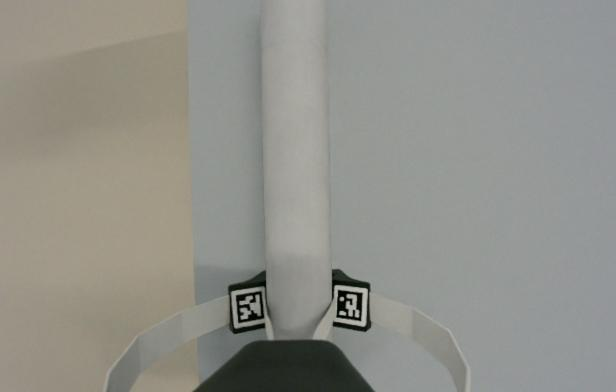

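Scene clock: 141.70 s.
move: r2 moving
r1: as last shown
r1.lidar_m: 1.06 1.01 1.34 2.22 2.29 1.92 1.83 1.93 2.57 2.50 1.36 1.13
r1.motor_effort: lift_m=+13(13) arm_m=-4(4) wheel_0=-3(4) wheel_1=-2(2) wheel_2=+0(1)
r1.servo_current: wrist_yaw_rad=46(59) wrist_pitch_rad=39(46) wrist_roll_rad=39(59) gripper_m=39(46)
r1.wrist_depth_mm: - 135 - - - - - / - 123 135 - - - - / - 121 191 - - - - / 111 135 194 - - - - / 137 - - - - - - / 216 - 190 - 187 - - / 1576 1537 1537 153 1618 1499 1618
r2.base_odometry: x=-3.499 y=-1.315 heading=-2.911
r2.turned_by_wheels: +0.001
r2.turned_by_imu: +0.001
r2.base_tilt: forward=-0.6 right=+0.0
r2.lidar_m: 0.47 0.83 1.14 1.96 2.06 2.79 1.58 1.57 2.91 2.76 1.15 0.62
r2.base_status: translate_m moving; strafe_m moving
r2.joint_positions: lift_m=+0.960 arm_m=+0.050 wrist_yaw_rad=+0.307 wrist_pitch_rad=+0.001 wrist_roll_rad=+0.000 gripper_m=-0.029
r2.joint_status: wrist_yaw_rad moving
r2.measured_speeds: translate_m=-0.038 strafe_m=-0.034 rotate_rad=-0.004 lift_m=+0.000 arm_m=+0.000 wrist_yaw_rad=+0.083 wrist_pitch_rad=+0.000 wrist_roll_rad=+0.000
r2.motor_effort: lift_m=+21(21) arm_m=-4(5) wheel_0=+6(10) wheel_1=-11(11) wheel_2=+20(23)
r2.servo_current: wrist_yaw_rad=0(104) wrist_pitch_rad=39(46) wrist_roll_rad=46(52) gripper_m=104(117)
r2.hand_pose: x=+0.5223 y=+0.0038 z=+1.1376 quat_wxyz=(+0.988, +0.000, +0.001, +0.153) (m; r2's base frame)
r2.wrist_depth_mm: - - 243 162 238 237 234 / - - 246 163 240 236 236 / - - 246 166 242 238 236 / - - 248 167 243 241 238 / - - 249 167 244 242 239 / - - 185 167 179 243 241 / - - 253 - 246 244 242
pictures: none
No camera images: "cameras" was empty.

Scene clock: 145.50 s.
earlier move: r2 done
r1.base_odometry: x=-0.861 y=+1.189 heading=-2.384
r1.turned_by_wheels: +0.000
r1.turned_by_imu: +0.000
r1.base_tilt: forward=-1.6 right=+1.2
r1.lidar_m: 1.12 1.01 1.35 2.20 2.29 1.92 1.83 1.91 2.58 2.50 1.36 1.14
r1.base_status: not commanded
r1.joint_positions: lift_m=+0.500 arm_m=+0.000 wrist_yaw_rad=+3.194 wrist_pitch_rad=+0.002 wrist_roll_rad=+0.000 gripper_m=+0.056
r1.joint_status: not commanded
r1.measured_speeds: all 0
r1.motor_effort: lift_m=+13(14) arm_m=-4(4) wheel_0=-3(4) wheel_1=-2(2) wheel_2=+0(1)
r1.servo_current: wrist_yaw_rad=39(65) wrist_pitch_rad=46(52) wrist_roll_rad=46(65) gripper_m=46(52)
r1.hand_pose: x=-0.1216 y=+0.0722 z=+0.6780 quat_wxyz=(-0.026, -0.001, +0.000, +1.000) (m; r1's base frame)
r1.wrist_depth_mm: - 135 - - - - - / - 123 135 - - - - / - 121 191 - - - - / 111 136 193 - - - - / 137 - - - - - - / 216 - 190 - 188 - - / 1537 1537 1537 153 1618 1499 1618
r2.base_odometry: x=-3.340 y=-1.069 heading=-2.910
r2.turned_by_wheels: +0.001
r2.turned_by_imu: +0.006
r2.base_tilt: forward=-0.7 right=+0.0
r2.lidar_m: 0.45 0.51 1.44 2.18 2.26 3.07 1.32 1.54 2.68 2.57 1.46 0.73
r2.base_status: done
r2.joint_positions: lift_m=+0.960 arm_m=+0.050 wrist_yaw_rad=+0.545 wrist_pitch_rad=+0.001 wrist_roll_rad=+0.000 gripper_m=-0.029
r2.joint_status: all done
r2.measured_speeds: all 0
r2.motor_effort: lift_m=+21(21) arm_m=-4(5) wheel_0=+16(21) wheel_1=-3(12) wheel_2=+18(23)
r2.servo_current: wrist_yaw_rad=78(104) wrist_pitch_rad=46(52) wrist_roll_rad=39(65) gripper_m=104(117)
r2.hand_pose: x=+0.5129 y=+0.0748 z=+1.1376 quat_wxyz=(+0.963, +0.000, +0.001, +0.269) (m; r2's base frame)
r2.wrist_depth_mm: - - 242 167 237 236 233 / 1756 - 245 163 240 238 236 / 1808 - 245 168 240 238 236 / 1808 - 248 168 242 240 237 / 1756 - 250 168 243 241 239 / 1808 - 183 168 244 242 241 / - - 252 - 247 242 243
wait: 3.80 of 7 s (r2 has come to rest)
pictures: r2_head_camera, r2_wrist_camera
Images, in order (width x height): r2_head_camera 420x560, r2_wrist_camera 616x392.

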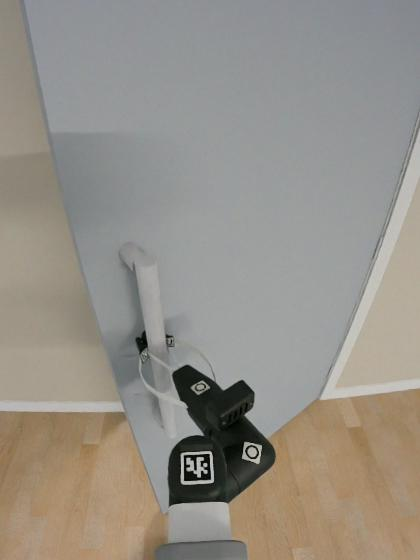

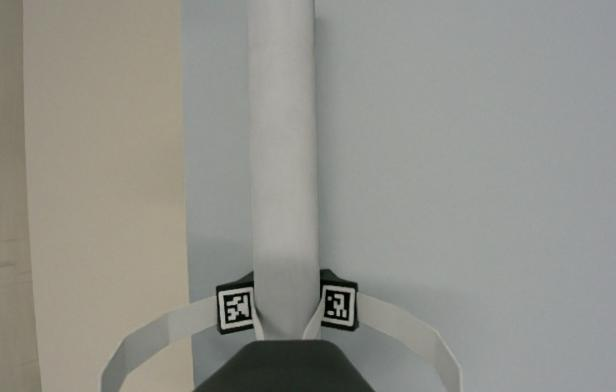

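Request:
move(
  r2={"base":{"translate_m":-0.155,"strafe_m":-0.264},"joints":{"wrist_yaw_rad":0.80},"speeds":{"wrist_yaw_rad":0.09},"pace":"slow"},
  blocking=false,
  cameras=[],
)

Request:
wait(
  seconds=7,
  cameras=["r2_wrist_camera"],
)

Request:
move(
  r2={"base":{"translate_m":-0.082,"strafe_m":-0.295},"joints":{"wrist_yaw_rad":1.06},"speeds":{"wrist_yaw_rad":0.09},"pace":"slow"},
  blocking=false,
  cameras=[],
)

Request:
wait(
  seconds=7,
  cameras=["r2_wrist_camera","r2_head_camera"],
)

Scene clock: 154.80 s.
move: r2 moving
r1: as last shown
r1.base_tilt: forward=-1.6 right=+1.3
r1.lidar_m: 1.09 1.00 1.36 2.20 2.28 1.91 1.84 1.90 2.59 2.49 1.35 1.12
r1.motor_effort: lift_m=+14(14) arm_m=-4(4) wheel_0=-3(4) wheel_1=-2(2) wheel_2=+0(1)
r1.servo_current: wrist_yaw_rad=52(72) wrist_pitch_rad=39(46) wrist_roll_rad=46(65) gripper_m=39(46)
r1.wrist_depth_mm: - 135 - - - - - / - 123 135 - - - - / - 120 191 - - - - / 110 136 193 - - - - / 137 - - - - - - / 216 - 191 - 188 - - / 1499 1499 1537 153 1576 1464 1576
r2.base_odometry: x=-3.336 y=-1.057 heading=-2.908
r2.turned_by_wheels: +0.002
r2.turned_by_imu: +0.003
r2.base_tilt: forward=-0.6 right=+0.0
r2.lidar_m: 0.45 0.50 1.46 2.20 2.25 3.10 1.30 1.63 2.68 2.55 1.50 0.71
r2.base_status: translate_m moving; strafe_m moving
r2.joint_positions: lift_m=+0.960 arm_m=+0.050 wrist_yaw_rad=+0.580 wrist_pitch_rad=+0.001 wrist_roll_rad=+0.000 gripper_m=-0.029
r2.joint_status: wrist_yaw_rad moving
r2.measured_speeds: translate_m=-0.024 strafe_m=-0.043 rotate_rad=+0.003 lift_m=+0.000 arm_m=+0.000 wrist_yaw_rad=+0.088 wrist_pitch_rad=+0.000 wrist_roll_rad=+0.000
r2.motor_effort: lift_m=+21(21) arm_m=-4(5) wheel_0=+16(19) wheel_1=-8(8) wheel_2=+20(21)
r2.servo_current: wrist_yaw_rad=59(98) wrist_pitch_rad=39(46) wrist_roll_rad=39(52) gripper_m=104(111)
r2.hand_pose: x=+0.5101 y=+0.0850 z=+1.1376 quat_wxyz=(+0.958, +0.000, +0.001, +0.286) (m; r2's base frame)
r2.wrist_depth_mm: - - 245 165 238 234 230 / 1863 - 246 166 239 236 233 / 1808 - 248 166 241 236 233 / 1863 - 249 167 242 237 235 / 1808 - 250 167 243 239 236 / 1863 - 185 167 181 240 236 / - - 254 - 246 240 239
pictures: none
No camera images: "cameras" was empty.

Scene clock: 160.60 s.
earlier move: r2 done
r1.base_odometry: x=-0.861 y=+1.189 heading=-2.384
r1.turned_by_wheels: +0.000
r1.turned_by_imu: +0.000
r1.base_tilt: forward=-1.6 right=+1.2
r1.lidar_m: 1.13 1.00 1.33 2.23 2.32 1.94 1.83 1.92 2.58 2.48 1.35 1.13
r1.base_status: not commanded
r1.joint_positions: lift_m=+0.500 arm_m=+0.000 wrist_yaw_rad=+3.194 wrist_pitch_rad=+0.002 wrist_roll_rad=+0.000 gripper_m=+0.056
r1.joint_status: not commanded
r1.measured_speeds: all 0
r1.motor_effort: lift_m=+13(14) arm_m=-4(4) wheel_0=-3(4) wheel_1=-2(2) wheel_2=+0(1)
r1.servo_current: wrist_yaw_rad=46(72) wrist_pitch_rad=46(52) wrist_roll_rad=52(78) gripper_m=39(52)
r1.hand_pose: x=-0.1216 y=+0.0722 z=+0.6780 quat_wxyz=(-0.026, -0.001, +0.000, +1.000) (m; r1's base frame)
r1.wrist_depth_mm: - 135 - - - - - / - 124 135 - - - - / - 121 191 - - - - / 110 135 194 - - - - / 137 - - - - - - / 216 - 190 - 187 - - / 1537 1499 1537 153 1618 1499 1618
r2.base_odometry: x=-3.250 y=-0.776 heading=-2.908
r2.turned_by_wheels: +0.000
r2.turned_by_imu: +0.134
r2.base_tilt: forward=-0.7 right=+0.0
r2.lidar_m: 0.43 0.44 1.85 2.44 2.69 1.32 1.19 2.94 2.31 2.30 1.44 0.82
r2.base_status: done
r2.joint_positions: lift_m=+0.960 arm_m=+0.050 wrist_yaw_rad=+0.820 wrist_pitch_rad=+0.001 wrist_roll_rad=+0.000 gripper_m=-0.029
r2.joint_status: all done
r2.measured_speeds: all 0
r2.on_its_own: wrist_yaw_rad is at rest, and its servo_current (117 mA) is outside its rest range (0 to 104 mA)
r2.motor_effort: lift_m=+21(21) arm_m=-5(6) wheel_0=+18(30) wheel_1=+2(9) wheel_2=+10(24)
r2.servo_current: wrist_yaw_rad=117(130) wrist_pitch_rad=33(46) wrist_roll_rad=39(72) gripper_m=104(117)
r2.hand_pose: x=+0.4816 y=+0.1513 z=+1.1376 quat_wxyz=(+0.917, +0.000, +0.000, +0.399) (m; r2's base frame)
r2.wrist_depth_mm: - - 255 163 226 215 207 / - - 257 164 229 216 206 / - - 258 168 230 218 209 / - - 259 168 231 218 211 / - - - 168 233 220 212 / - - 184 167 229 221 212 / - - - - 234 218 213
wait: 5.80 of 7 s (r2 has come to rest)
pictures: r2_wrist_camera
Images, in order (width x height): r2_wrist_camera 616x392.

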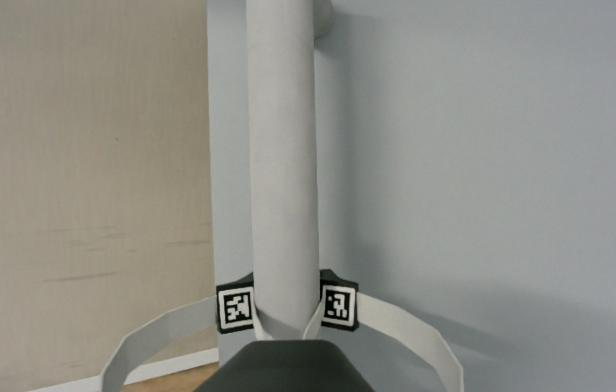

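Scene clock: 161.10 s.
move: r2 moving
r1: as last shown
r1.lidar_m: 1.14 1.01 1.37 2.21 2.32 1.91 1.82 1.92 2.57 2.49 1.36 1.11
r1.motor_effort: lift_m=+13(14) arm_m=-4(4) wheel_0=-4(4) wheel_1=-2(2) wheel_2=+0(0)
r1.servo_current: wrist_yaw_rad=46(52) wrist_pitch_rad=39(46) wrist_roll_rad=52(65) gripper_m=39(46)
r1.wrist_depth_mm: - 135 - - - - - / - 123 135 - - - - / - 121 191 - - - - / 110 135 194 - - - - / 137 - - - - - - / 215 - 190 - 188 - - / 1537 1537 1537 153 1576 1464 1661
r2.base_odometry: x=-3.250 y=-0.764 heading=-2.905
r2.turned_by_wheels: +0.002
r2.turned_by_imu: +0.009
r2.base_tilt: forward=-0.7 right=+0.0
r2.lidar_m: 0.53 0.42 1.88 2.43 2.67 1.26 1.19 2.90 2.34 2.29 1.43 0.81
r2.base_status: translate_m moving; strafe_m moving
r2.joint_positions: lift_m=+0.960 arm_m=+0.050 wrist_yaw_rad=+0.851 wrist_pitch_rad=+0.001 wrist_roll_rad=+0.000 gripper_m=-0.029
r2.joint_status: wrist_yaw_rad moving
r2.measured_speeds: translate_m=-0.019 strafe_m=-0.044 rotate_rad=-0.008 lift_m=+0.000 arm_m=+0.000 wrist_yaw_rad=+0.090 wrist_pitch_rad=+0.000 wrist_roll_rad=+0.000
r2.motor_effort: lift_m=+21(21) arm_m=-5(6) wheel_0=+18(25) wheel_1=-5(10) wheel_2=+18(19)
r2.servo_current: wrist_yaw_rad=59(117) wrist_pitch_rad=39(39) wrist_roll_rad=65(65) gripper_m=117(117)
r2.hand_pose: x=+0.4768 y=+0.1593 z=+1.1376 quat_wxyz=(+0.911, +0.000, +0.000, +0.413) (m; r2's base frame)
r2.wrist_depth_mm: - - 257 166 226 213 204 / - - 259 166 228 215 - / - - 262 167 229 216 206 / - - 263 167 230 216 208 / - - - 167 232 218 209 / - - 183 168 180 219 209 / - - - - 233 214 211
pictures: none
No camera images: "cameras" was empty.

Scene clock: 165.37 s.
earlier move: r2 done
r1.base_odometry: x=-0.861 y=+1.189 heading=-2.384
r1.turned_by_wheels: +0.000
r1.turned_by_imu: +0.000
r1.base_tilt: forward=-1.6 right=+1.3
r1.lidar_m: 1.14 1.01 1.33 2.24 2.29 1.92 1.84 1.96 2.59 2.49 1.36 1.12
r1.base_status: not commanded
r1.joint_positions: lift_m=+0.500 arm_m=+0.000 wrist_yaw_rad=+3.194 wrist_pitch_rad=+0.002 wrist_roll_rad=+0.000 gripper_m=+0.056
r1.joint_status: not commanded
r1.measured_speeds: all 0
r1.motor_effort: lift_m=+13(14) arm_m=-4(4) wheel_0=-3(4) wheel_1=-2(2) wheel_2=+0(1)
r1.servo_current: wrist_yaw_rad=39(72) wrist_pitch_rad=46(52) wrist_roll_rad=46(72) gripper_m=39(46)
r1.hand_pose: x=-0.1216 y=+0.0722 z=+0.6780 quat_wxyz=(-0.026, -0.001, +0.000, +1.000) (m; r1's base frame)
r1.wrist_depth_mm: - 135 - - - - - / - 123 135 - - - - / - 121 191 - - - - / 110 135 194 - - - - / 137 - - - - - - / 216 - 190 - 187 - - / 1537 1537 1499 153 1661 1464 1618
r2.base_odometry: x=-3.240 y=-0.471 heading=-2.906
r2.turned_by_wheels: -0.001
r2.turned_by_imu: +0.534
r2.base_tilt: forward=-0.6 right=+0.0
r2.lidar_m: 0.46 0.39 2.63 2.95 1.40 1.49 2.60 2.11 2.08 1.14 0.82 0.51
r2.base_status: done
r2.joint_positions: lift_m=+0.960 arm_m=+0.050 wrist_yaw_rad=+1.070 wrist_pitch_rad=+0.001 wrist_roll_rad=+0.000 gripper_m=-0.029
r2.joint_status: all done
r2.measured_speeds: translate_m=-0.001 strafe_m=+0.000 rotate_rad=-0.001 lift_m=+0.000 arm_m=+0.000 wrist_yaw_rad=+0.000 wrist_pitch_rad=+0.000 wrist_roll_rad=+0.000
r2.motor_effort: lift_m=+21(21) arm_m=-9(9) wheel_0=+9(31) wheel_1=-1(10) wheel_2=+10(22)
r2.servo_current: wrist_yaw_rad=52(124) wrist_pitch_rad=33(46) wrist_roll_rad=46(65) gripper_m=111(117)
r2.hand_pose: x=+0.4364 y=+0.2110 z=+1.1376 quat_wxyz=(+0.860, +0.000, +0.000, +0.510) (m; r2's base frame)
r2.wrist_depth_mm: - - - 162 206 170 - / - - - 163 213 167 - / - - - 164 222 173 145 / - - - 167 217 174 - / - - - 167 226 170 151 / - - 186 167 180 171 151 / - - - - 212 156 -
wait: 4.27 of 7 s (r2 has come to rest)
pictures: r2_head_camera, r2_wrist_camera
Images, in order (width x height): r2_head_camera 420x560, r2_wrist_camera 616x392.

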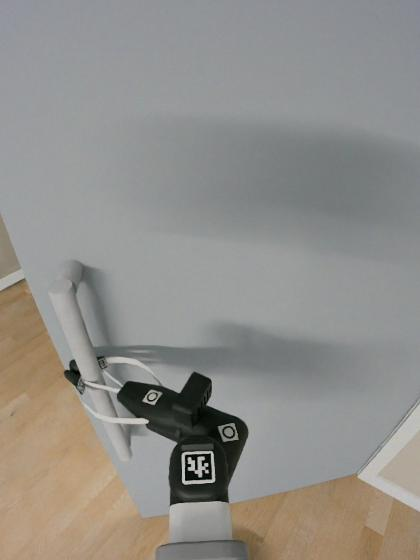

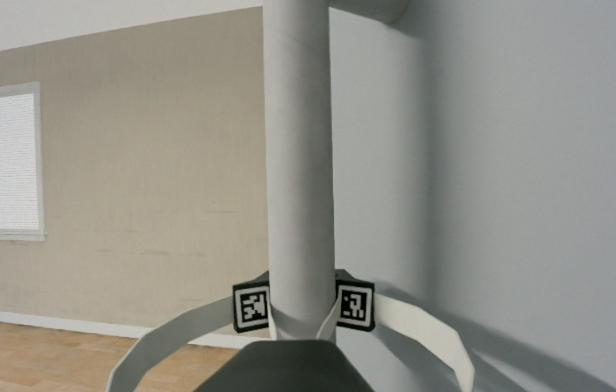

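Request:
move(
  r2={"base":{"translate_m":-0.138,"strafe_m":-0.225},"joints":{"wrist_yaw_rad":1.33},"speeds":{"wrist_yaw_rad":0.1},"pace":"slow"},
  blocking=false,
  cameras=[],
)

Request:
wait(
  seconds=7,
  cameras=["r2_wrist_camera","r2_head_camera","r2_head_left_camera"],
)

Scene clock: 195.10 s.
move: r2 moving
r1: as last shown
r1.lidar_m: 1.12 1.00 1.34 2.21 2.32 1.92 1.84 1.90 2.59 2.46 1.37 1.13
r1.motor_effort: lift_m=+13(13) arm_m=-4(4) wheel_0=-4(4) wheel_1=-2(2) wheel_2=+0(0)
r1.servo_current: wrist_yaw_rad=46(65) wrist_pitch_rad=46(46) wrist_roll_rad=59(59) gripper_m=39(46)
r1.wrist_depth_mm: - 135 - - - - - / - 123 135 - - - - / - 121 191 - - - - / 110 135 194 - - - - / 137 - - - - - - / 216 - 190 - 187 - - / 1499 1576 1537 153 1618 1464 1618
r2.base_odometry: x=-3.236 y=-0.459 heading=-2.904
r2.turned_by_wheels: +0.002
r2.turned_by_imu: +0.005
r2.base_tilt: forward=-0.7 right=+0.0
r2.lidar_m: 0.48 0.43 2.66 2.97 1.38 1.57 2.57 2.09 2.06 1.13 0.80 0.53
r2.base_status: translate_m moving; strafe_m moving
r2.joint_positions: lift_m=+0.960 arm_m=+0.050 wrist_yaw_rad=+1.105 wrist_pitch_rad=+0.001 wrist_roll_rad=+0.000 gripper_m=-0.029
r2.joint_status: wrist_yaw_rad moving
r2.measured_speeds: translate_m=-0.026 strafe_m=-0.043 rotate_rad=+0.004 lift_m=+0.000 arm_m=+0.000 wrist_yaw_rad=+0.107 wrist_pitch_rad=+0.000 wrist_roll_rad=+0.000
r2.motor_effort: lift_m=+21(21) arm_m=-9(9) wheel_0=+13(18) wheel_1=-11(13) wheel_2=+19(19)
r2.servo_current: wrist_yaw_rad=78(117) wrist_pitch_rad=39(46) wrist_roll_rad=46(52) gripper_m=111(111)
r2.hand_pose: x=+0.4289 y=+0.2184 z=+1.1376 quat_wxyz=(+0.851, +0.000, +0.000, +0.525) (m; r2's base frame)
r2.wrist_depth_mm: - - - 163 205 170 - / - - - 163 214 166 - / - - - 166 216 173 - / - - - 165 226 175 - / - - - 167 228 170 150 / - - 186 168 180 170 - / - - - - 213 155 -
pictures: none
No camera images: "cameras" was empty.

Scene clock: 198.53 s.
earlier move: r2 done
r1.base_odometry: x=-0.861 y=+1.189 heading=-2.384
r1.turned_by_wheels: +0.000
r1.turned_by_imu: +0.000
r1.base_tilt: forward=-1.6 right=+1.3
r1.lidar_m: 1.15 1.00 1.36 2.22 2.31 1.91 1.83 1.90 2.62 2.48 1.35 1.14
r1.base_status: not commanded
r1.joint_positions: lift_m=+0.500 arm_m=+0.000 wrist_yaw_rad=+3.194 wrist_pitch_rad=+0.002 wrist_roll_rad=+0.000 gripper_m=+0.056
r1.joint_status: not commanded
r1.measured_speeds: all 0
r1.motor_effort: lift_m=+13(14) arm_m=-4(4) wheel_0=-3(4) wheel_1=-2(2) wheel_2=+0(1)
r1.servo_current: wrist_yaw_rad=20(65) wrist_pitch_rad=39(52) wrist_roll_rad=46(65) gripper_m=39(46)
r1.hand_pose: x=-0.1216 y=+0.0722 z=+0.6780 quat_wxyz=(-0.026, -0.001, +0.000, +1.000) (m; r1's base frame)
r1.wrist_depth_mm: - 135 - - - - - / - 123 135 - - - - / - 121 191 - - - - / 110 136 195 - - - - / 137 - - - - - - / 216 - 190 - 187 - - / 1576 1537 1576 153 1618 1464 1618
r2.base_odometry: x=-3.159 y=-0.220 heading=-2.905
r2.turned_by_wheels: -0.001
r2.turned_by_imu: +0.443
r2.base_tilt: forward=-0.7 right=+0.0
r2.lidar_m: 0.36 0.40 2.98 1.61 1.68 2.61 1.98 1.97 1.01 0.74 0.47 0.36
r2.base_status: done
r2.joint_positions: lift_m=+0.960 arm_m=+0.050 wrist_yaw_rad=+1.323 wrist_pitch_rad=+0.001 wrist_roll_rad=+0.000 gripper_m=-0.029
r2.joint_status: all done
r2.measured_speeds: all 0
r2.motor_effort: lift_m=+21(21) arm_m=-11(12) wheel_0=+12(21) wheel_1=-10(14) wheel_2=+15(22)
r2.servo_current: wrist_yaw_rad=65(117) wrist_pitch_rad=46(46) wrist_roll_rad=52(59) gripper_m=104(117)
r2.hand_pose: x=+0.3769 y=+0.2581 z=+1.1376 quat_wxyz=(+0.789, +0.000, +0.000, +0.614) (m; r2's base frame)
r2.wrist_depth_mm: - - - 163 241 150 - / - - - 164 245 152 - / - - - 165 249 143 - / - - - 165 252 155 - / 1537 - - 167 228 145 - / 1808 - 184 166 180 142 - / 1366 1537 - - 229 125 -
wait: 3.43 of 7 s (r2 has come to rest)
pictures: r2_head_camera, r2_head_left_camera, r2_wrist_camera
Images, in order (width x height): r2_head_camera 420x560, r2_head_left_camera 420x672, r2_wrist_camera 616x392.

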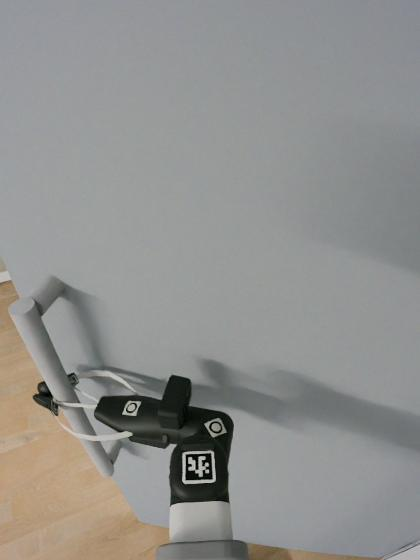

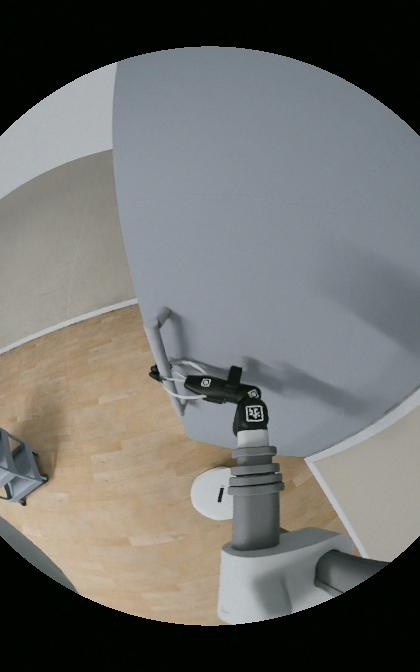

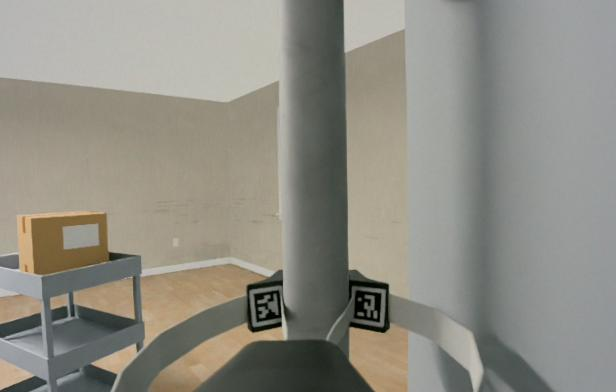

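Request:
move(
  r2={"base":{"translate_m":-0.089,"strafe_m":0.083},"joints":{"wrist_yaw_rad":0.91},"speeds":{"wrist_yaw_rad":0.25},"pace":"slow"},
  blocking=false,
  cameras=[],
)

Request:
wait(
  seconds=5,
  cameras=["r2_wrist_camera","r2_head_camera"],
)

Scene clock: 213.83 s.
move: r2 moving
r1: as last shown
r1.lidar_m: 1.13 0.98 1.37 2.23 2.31 1.90 1.83 1.91 2.60 2.48 1.37 1.13
r1.motor_effort: lift_m=+13(13) arm_m=-3(4) wheel_0=-4(4) wheel_1=-2(2) wheel_2=+0(0)
r1.servo_current: wrist_yaw_rad=52(65) wrist_pitch_rad=46(46) wrist_roll_rad=46(59) gripper_m=39(46)
r1.wrist_depth_mm: - 135 - - - - - / - 123 135 - - - - / - 121 192 - - - - / 110 135 194 - - - - / 137 - - - - - - / 216 - 190 - 187 - - / 1576 1537 1576 154 1576 1464 1661
r2.base_odometry: x=-3.147 y=-0.226 heading=-2.903
r2.turned_by_wheels: +0.002
r2.turned_by_imu: +0.012
r2.base_tilt: forward=-0.6 right=+0.0
r2.lidar_m: 0.36 0.43 3.00 1.59 1.69 2.62 1.99 1.94 1.00 0.76 0.46 0.38
r2.base_status: translate_m moving; strafe_m moving
r2.joint_positions: lift_m=+0.960 arm_m=+0.050 wrist_yaw_rad=+1.225 wrist_pitch_rad=+0.001 wrist_roll_rad=+0.000 gripper_m=-0.029
r2.joint_status: wrist_yaw_rad moving
r2.measured_speeds: translate_m=-0.038 strafe_m=+0.036 rotate_rad=-0.001 lift_m=+0.000 arm_m=+0.000 wrist_yaw_rad=-0.255 wrist_pitch_rad=+0.000 wrist_roll_rad=+0.000
r2.motor_effort: lift_m=+21(21) arm_m=-11(12) wheel_0=-2(10) wheel_1=+0(12) wheel_2=+20(20)
r2.servo_current: wrist_yaw_rad=46(72) wrist_pitch_rad=39(46) wrist_roll_rad=46(52) gripper_m=104(111)
r2.hand_pose: x=+0.4013 y=+0.2418 z=+1.1376 quat_wxyz=(+0.818, +0.000, +0.000, +0.575) (m; r2's base frame)
r2.wrist_depth_mm: - - - 165 227 133 - / - - - 163 228 134 - / - - - 166 232 144 - / - - - 165 234 155 - / 1537 - - 167 236 155 - / - - 185 168 179 139 - / 1499 - - - 216 - -
pictures: none
No camera images: "cameras" was empty.

Scene clock: 215.80 s.
earlier move: r2 done
r1.base_odometry: x=-0.861 y=+1.189 heading=-2.384
r1.turned_by_wheels: +0.000
r1.turned_by_imu: +0.000
r1.base_tilt: forward=-1.6 right=+1.3
r1.lidar_m: 1.14 0.98 1.36 2.23 2.32 1.91 1.82 1.91 2.60 2.47 1.37 1.12
r1.base_status: not commanded
r1.joint_positions: lift_m=+0.500 arm_m=+0.000 wrist_yaw_rad=+3.194 wrist_pitch_rad=+0.002 wrist_roll_rad=+0.000 gripper_m=+0.056
r1.joint_status: not commanded
r1.measured_speeds: all 0
r1.motor_effort: lift_m=+13(13) arm_m=-4(4) wheel_0=-3(4) wheel_1=-2(2) wheel_2=+0(1)
r1.servo_current: wrist_yaw_rad=52(65) wrist_pitch_rad=46(52) wrist_roll_rad=65(72) gripper_m=39(52)
r1.hand_pose: x=-0.1216 y=+0.0722 z=+0.6780 quat_wxyz=(-0.026, -0.001, +0.000, +1.000) (m; r1's base frame)
r1.wrist_depth_mm: - 135 - - - - - / - 123 135 - - - - / - 121 191 - - - - / 111 135 194 - - - - / 137 - - - - - - / 216 - 190 - 187 - - / 1537 1499 1537 153 1576 1499 1618
r2.base_odometry: x=-3.053 y=-0.280 heading=-2.904
r2.turned_by_wheels: -0.001
r2.turned_by_imu: +0.001
r2.base_tilt: forward=-0.6 right=+0.0
r2.lidar_m: 0.46 0.44 3.04 1.52 1.68 2.56 1.95 1.92 1.11 0.87 0.56 0.46
r2.base_status: done
r2.joint_positions: lift_m=+0.960 arm_m=+0.050 wrist_yaw_rad=+0.906 wrist_pitch_rad=+0.001 wrist_roll_rad=+0.000 gripper_m=-0.029
r2.joint_status: all done
r2.measured_speeds: all 0
r2.motor_effort: lift_m=+21(21) arm_m=-11(12) wheel_0=-5(10) wheel_1=+0(12) wheel_2=+11(24)
r2.servo_current: wrist_yaw_rad=52(78) wrist_pitch_rad=33(46) wrist_roll_rad=52(52) gripper_m=111(117)
r2.hand_pose: x=+0.4680 y=+0.1731 z=+1.1376 quat_wxyz=(+0.899, +0.000, +0.000, +0.438) (m; r2's base frame)
r2.wrist_depth_mm: - - - 163 211 164 - / - - - 163 221 165 - / - - - 165 224 167 144 / - - - 165 226 168 145 / - - - 166 226 168 - / - - 183 165 179 169 - / - - - - 219 157 -
wait: 1.97 of 5 s (r2 has come to rest)
pictures: r2_head_camera, r2_wrist_camera
Images, in order (width x height): r2_head_camera 420x560, r2_wrist_camera 616x392.

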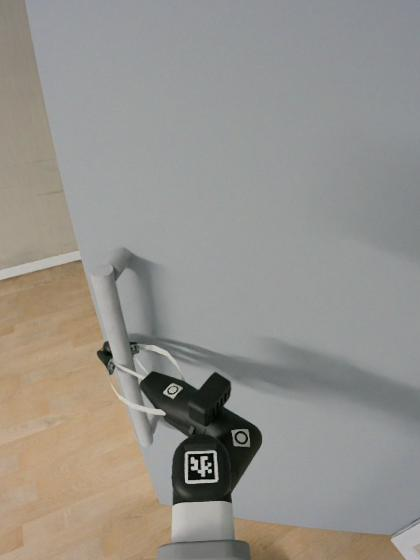

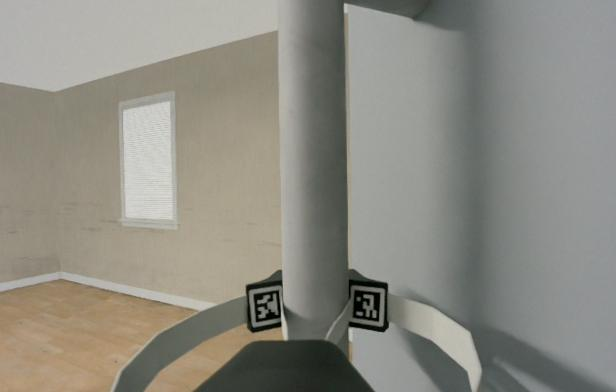

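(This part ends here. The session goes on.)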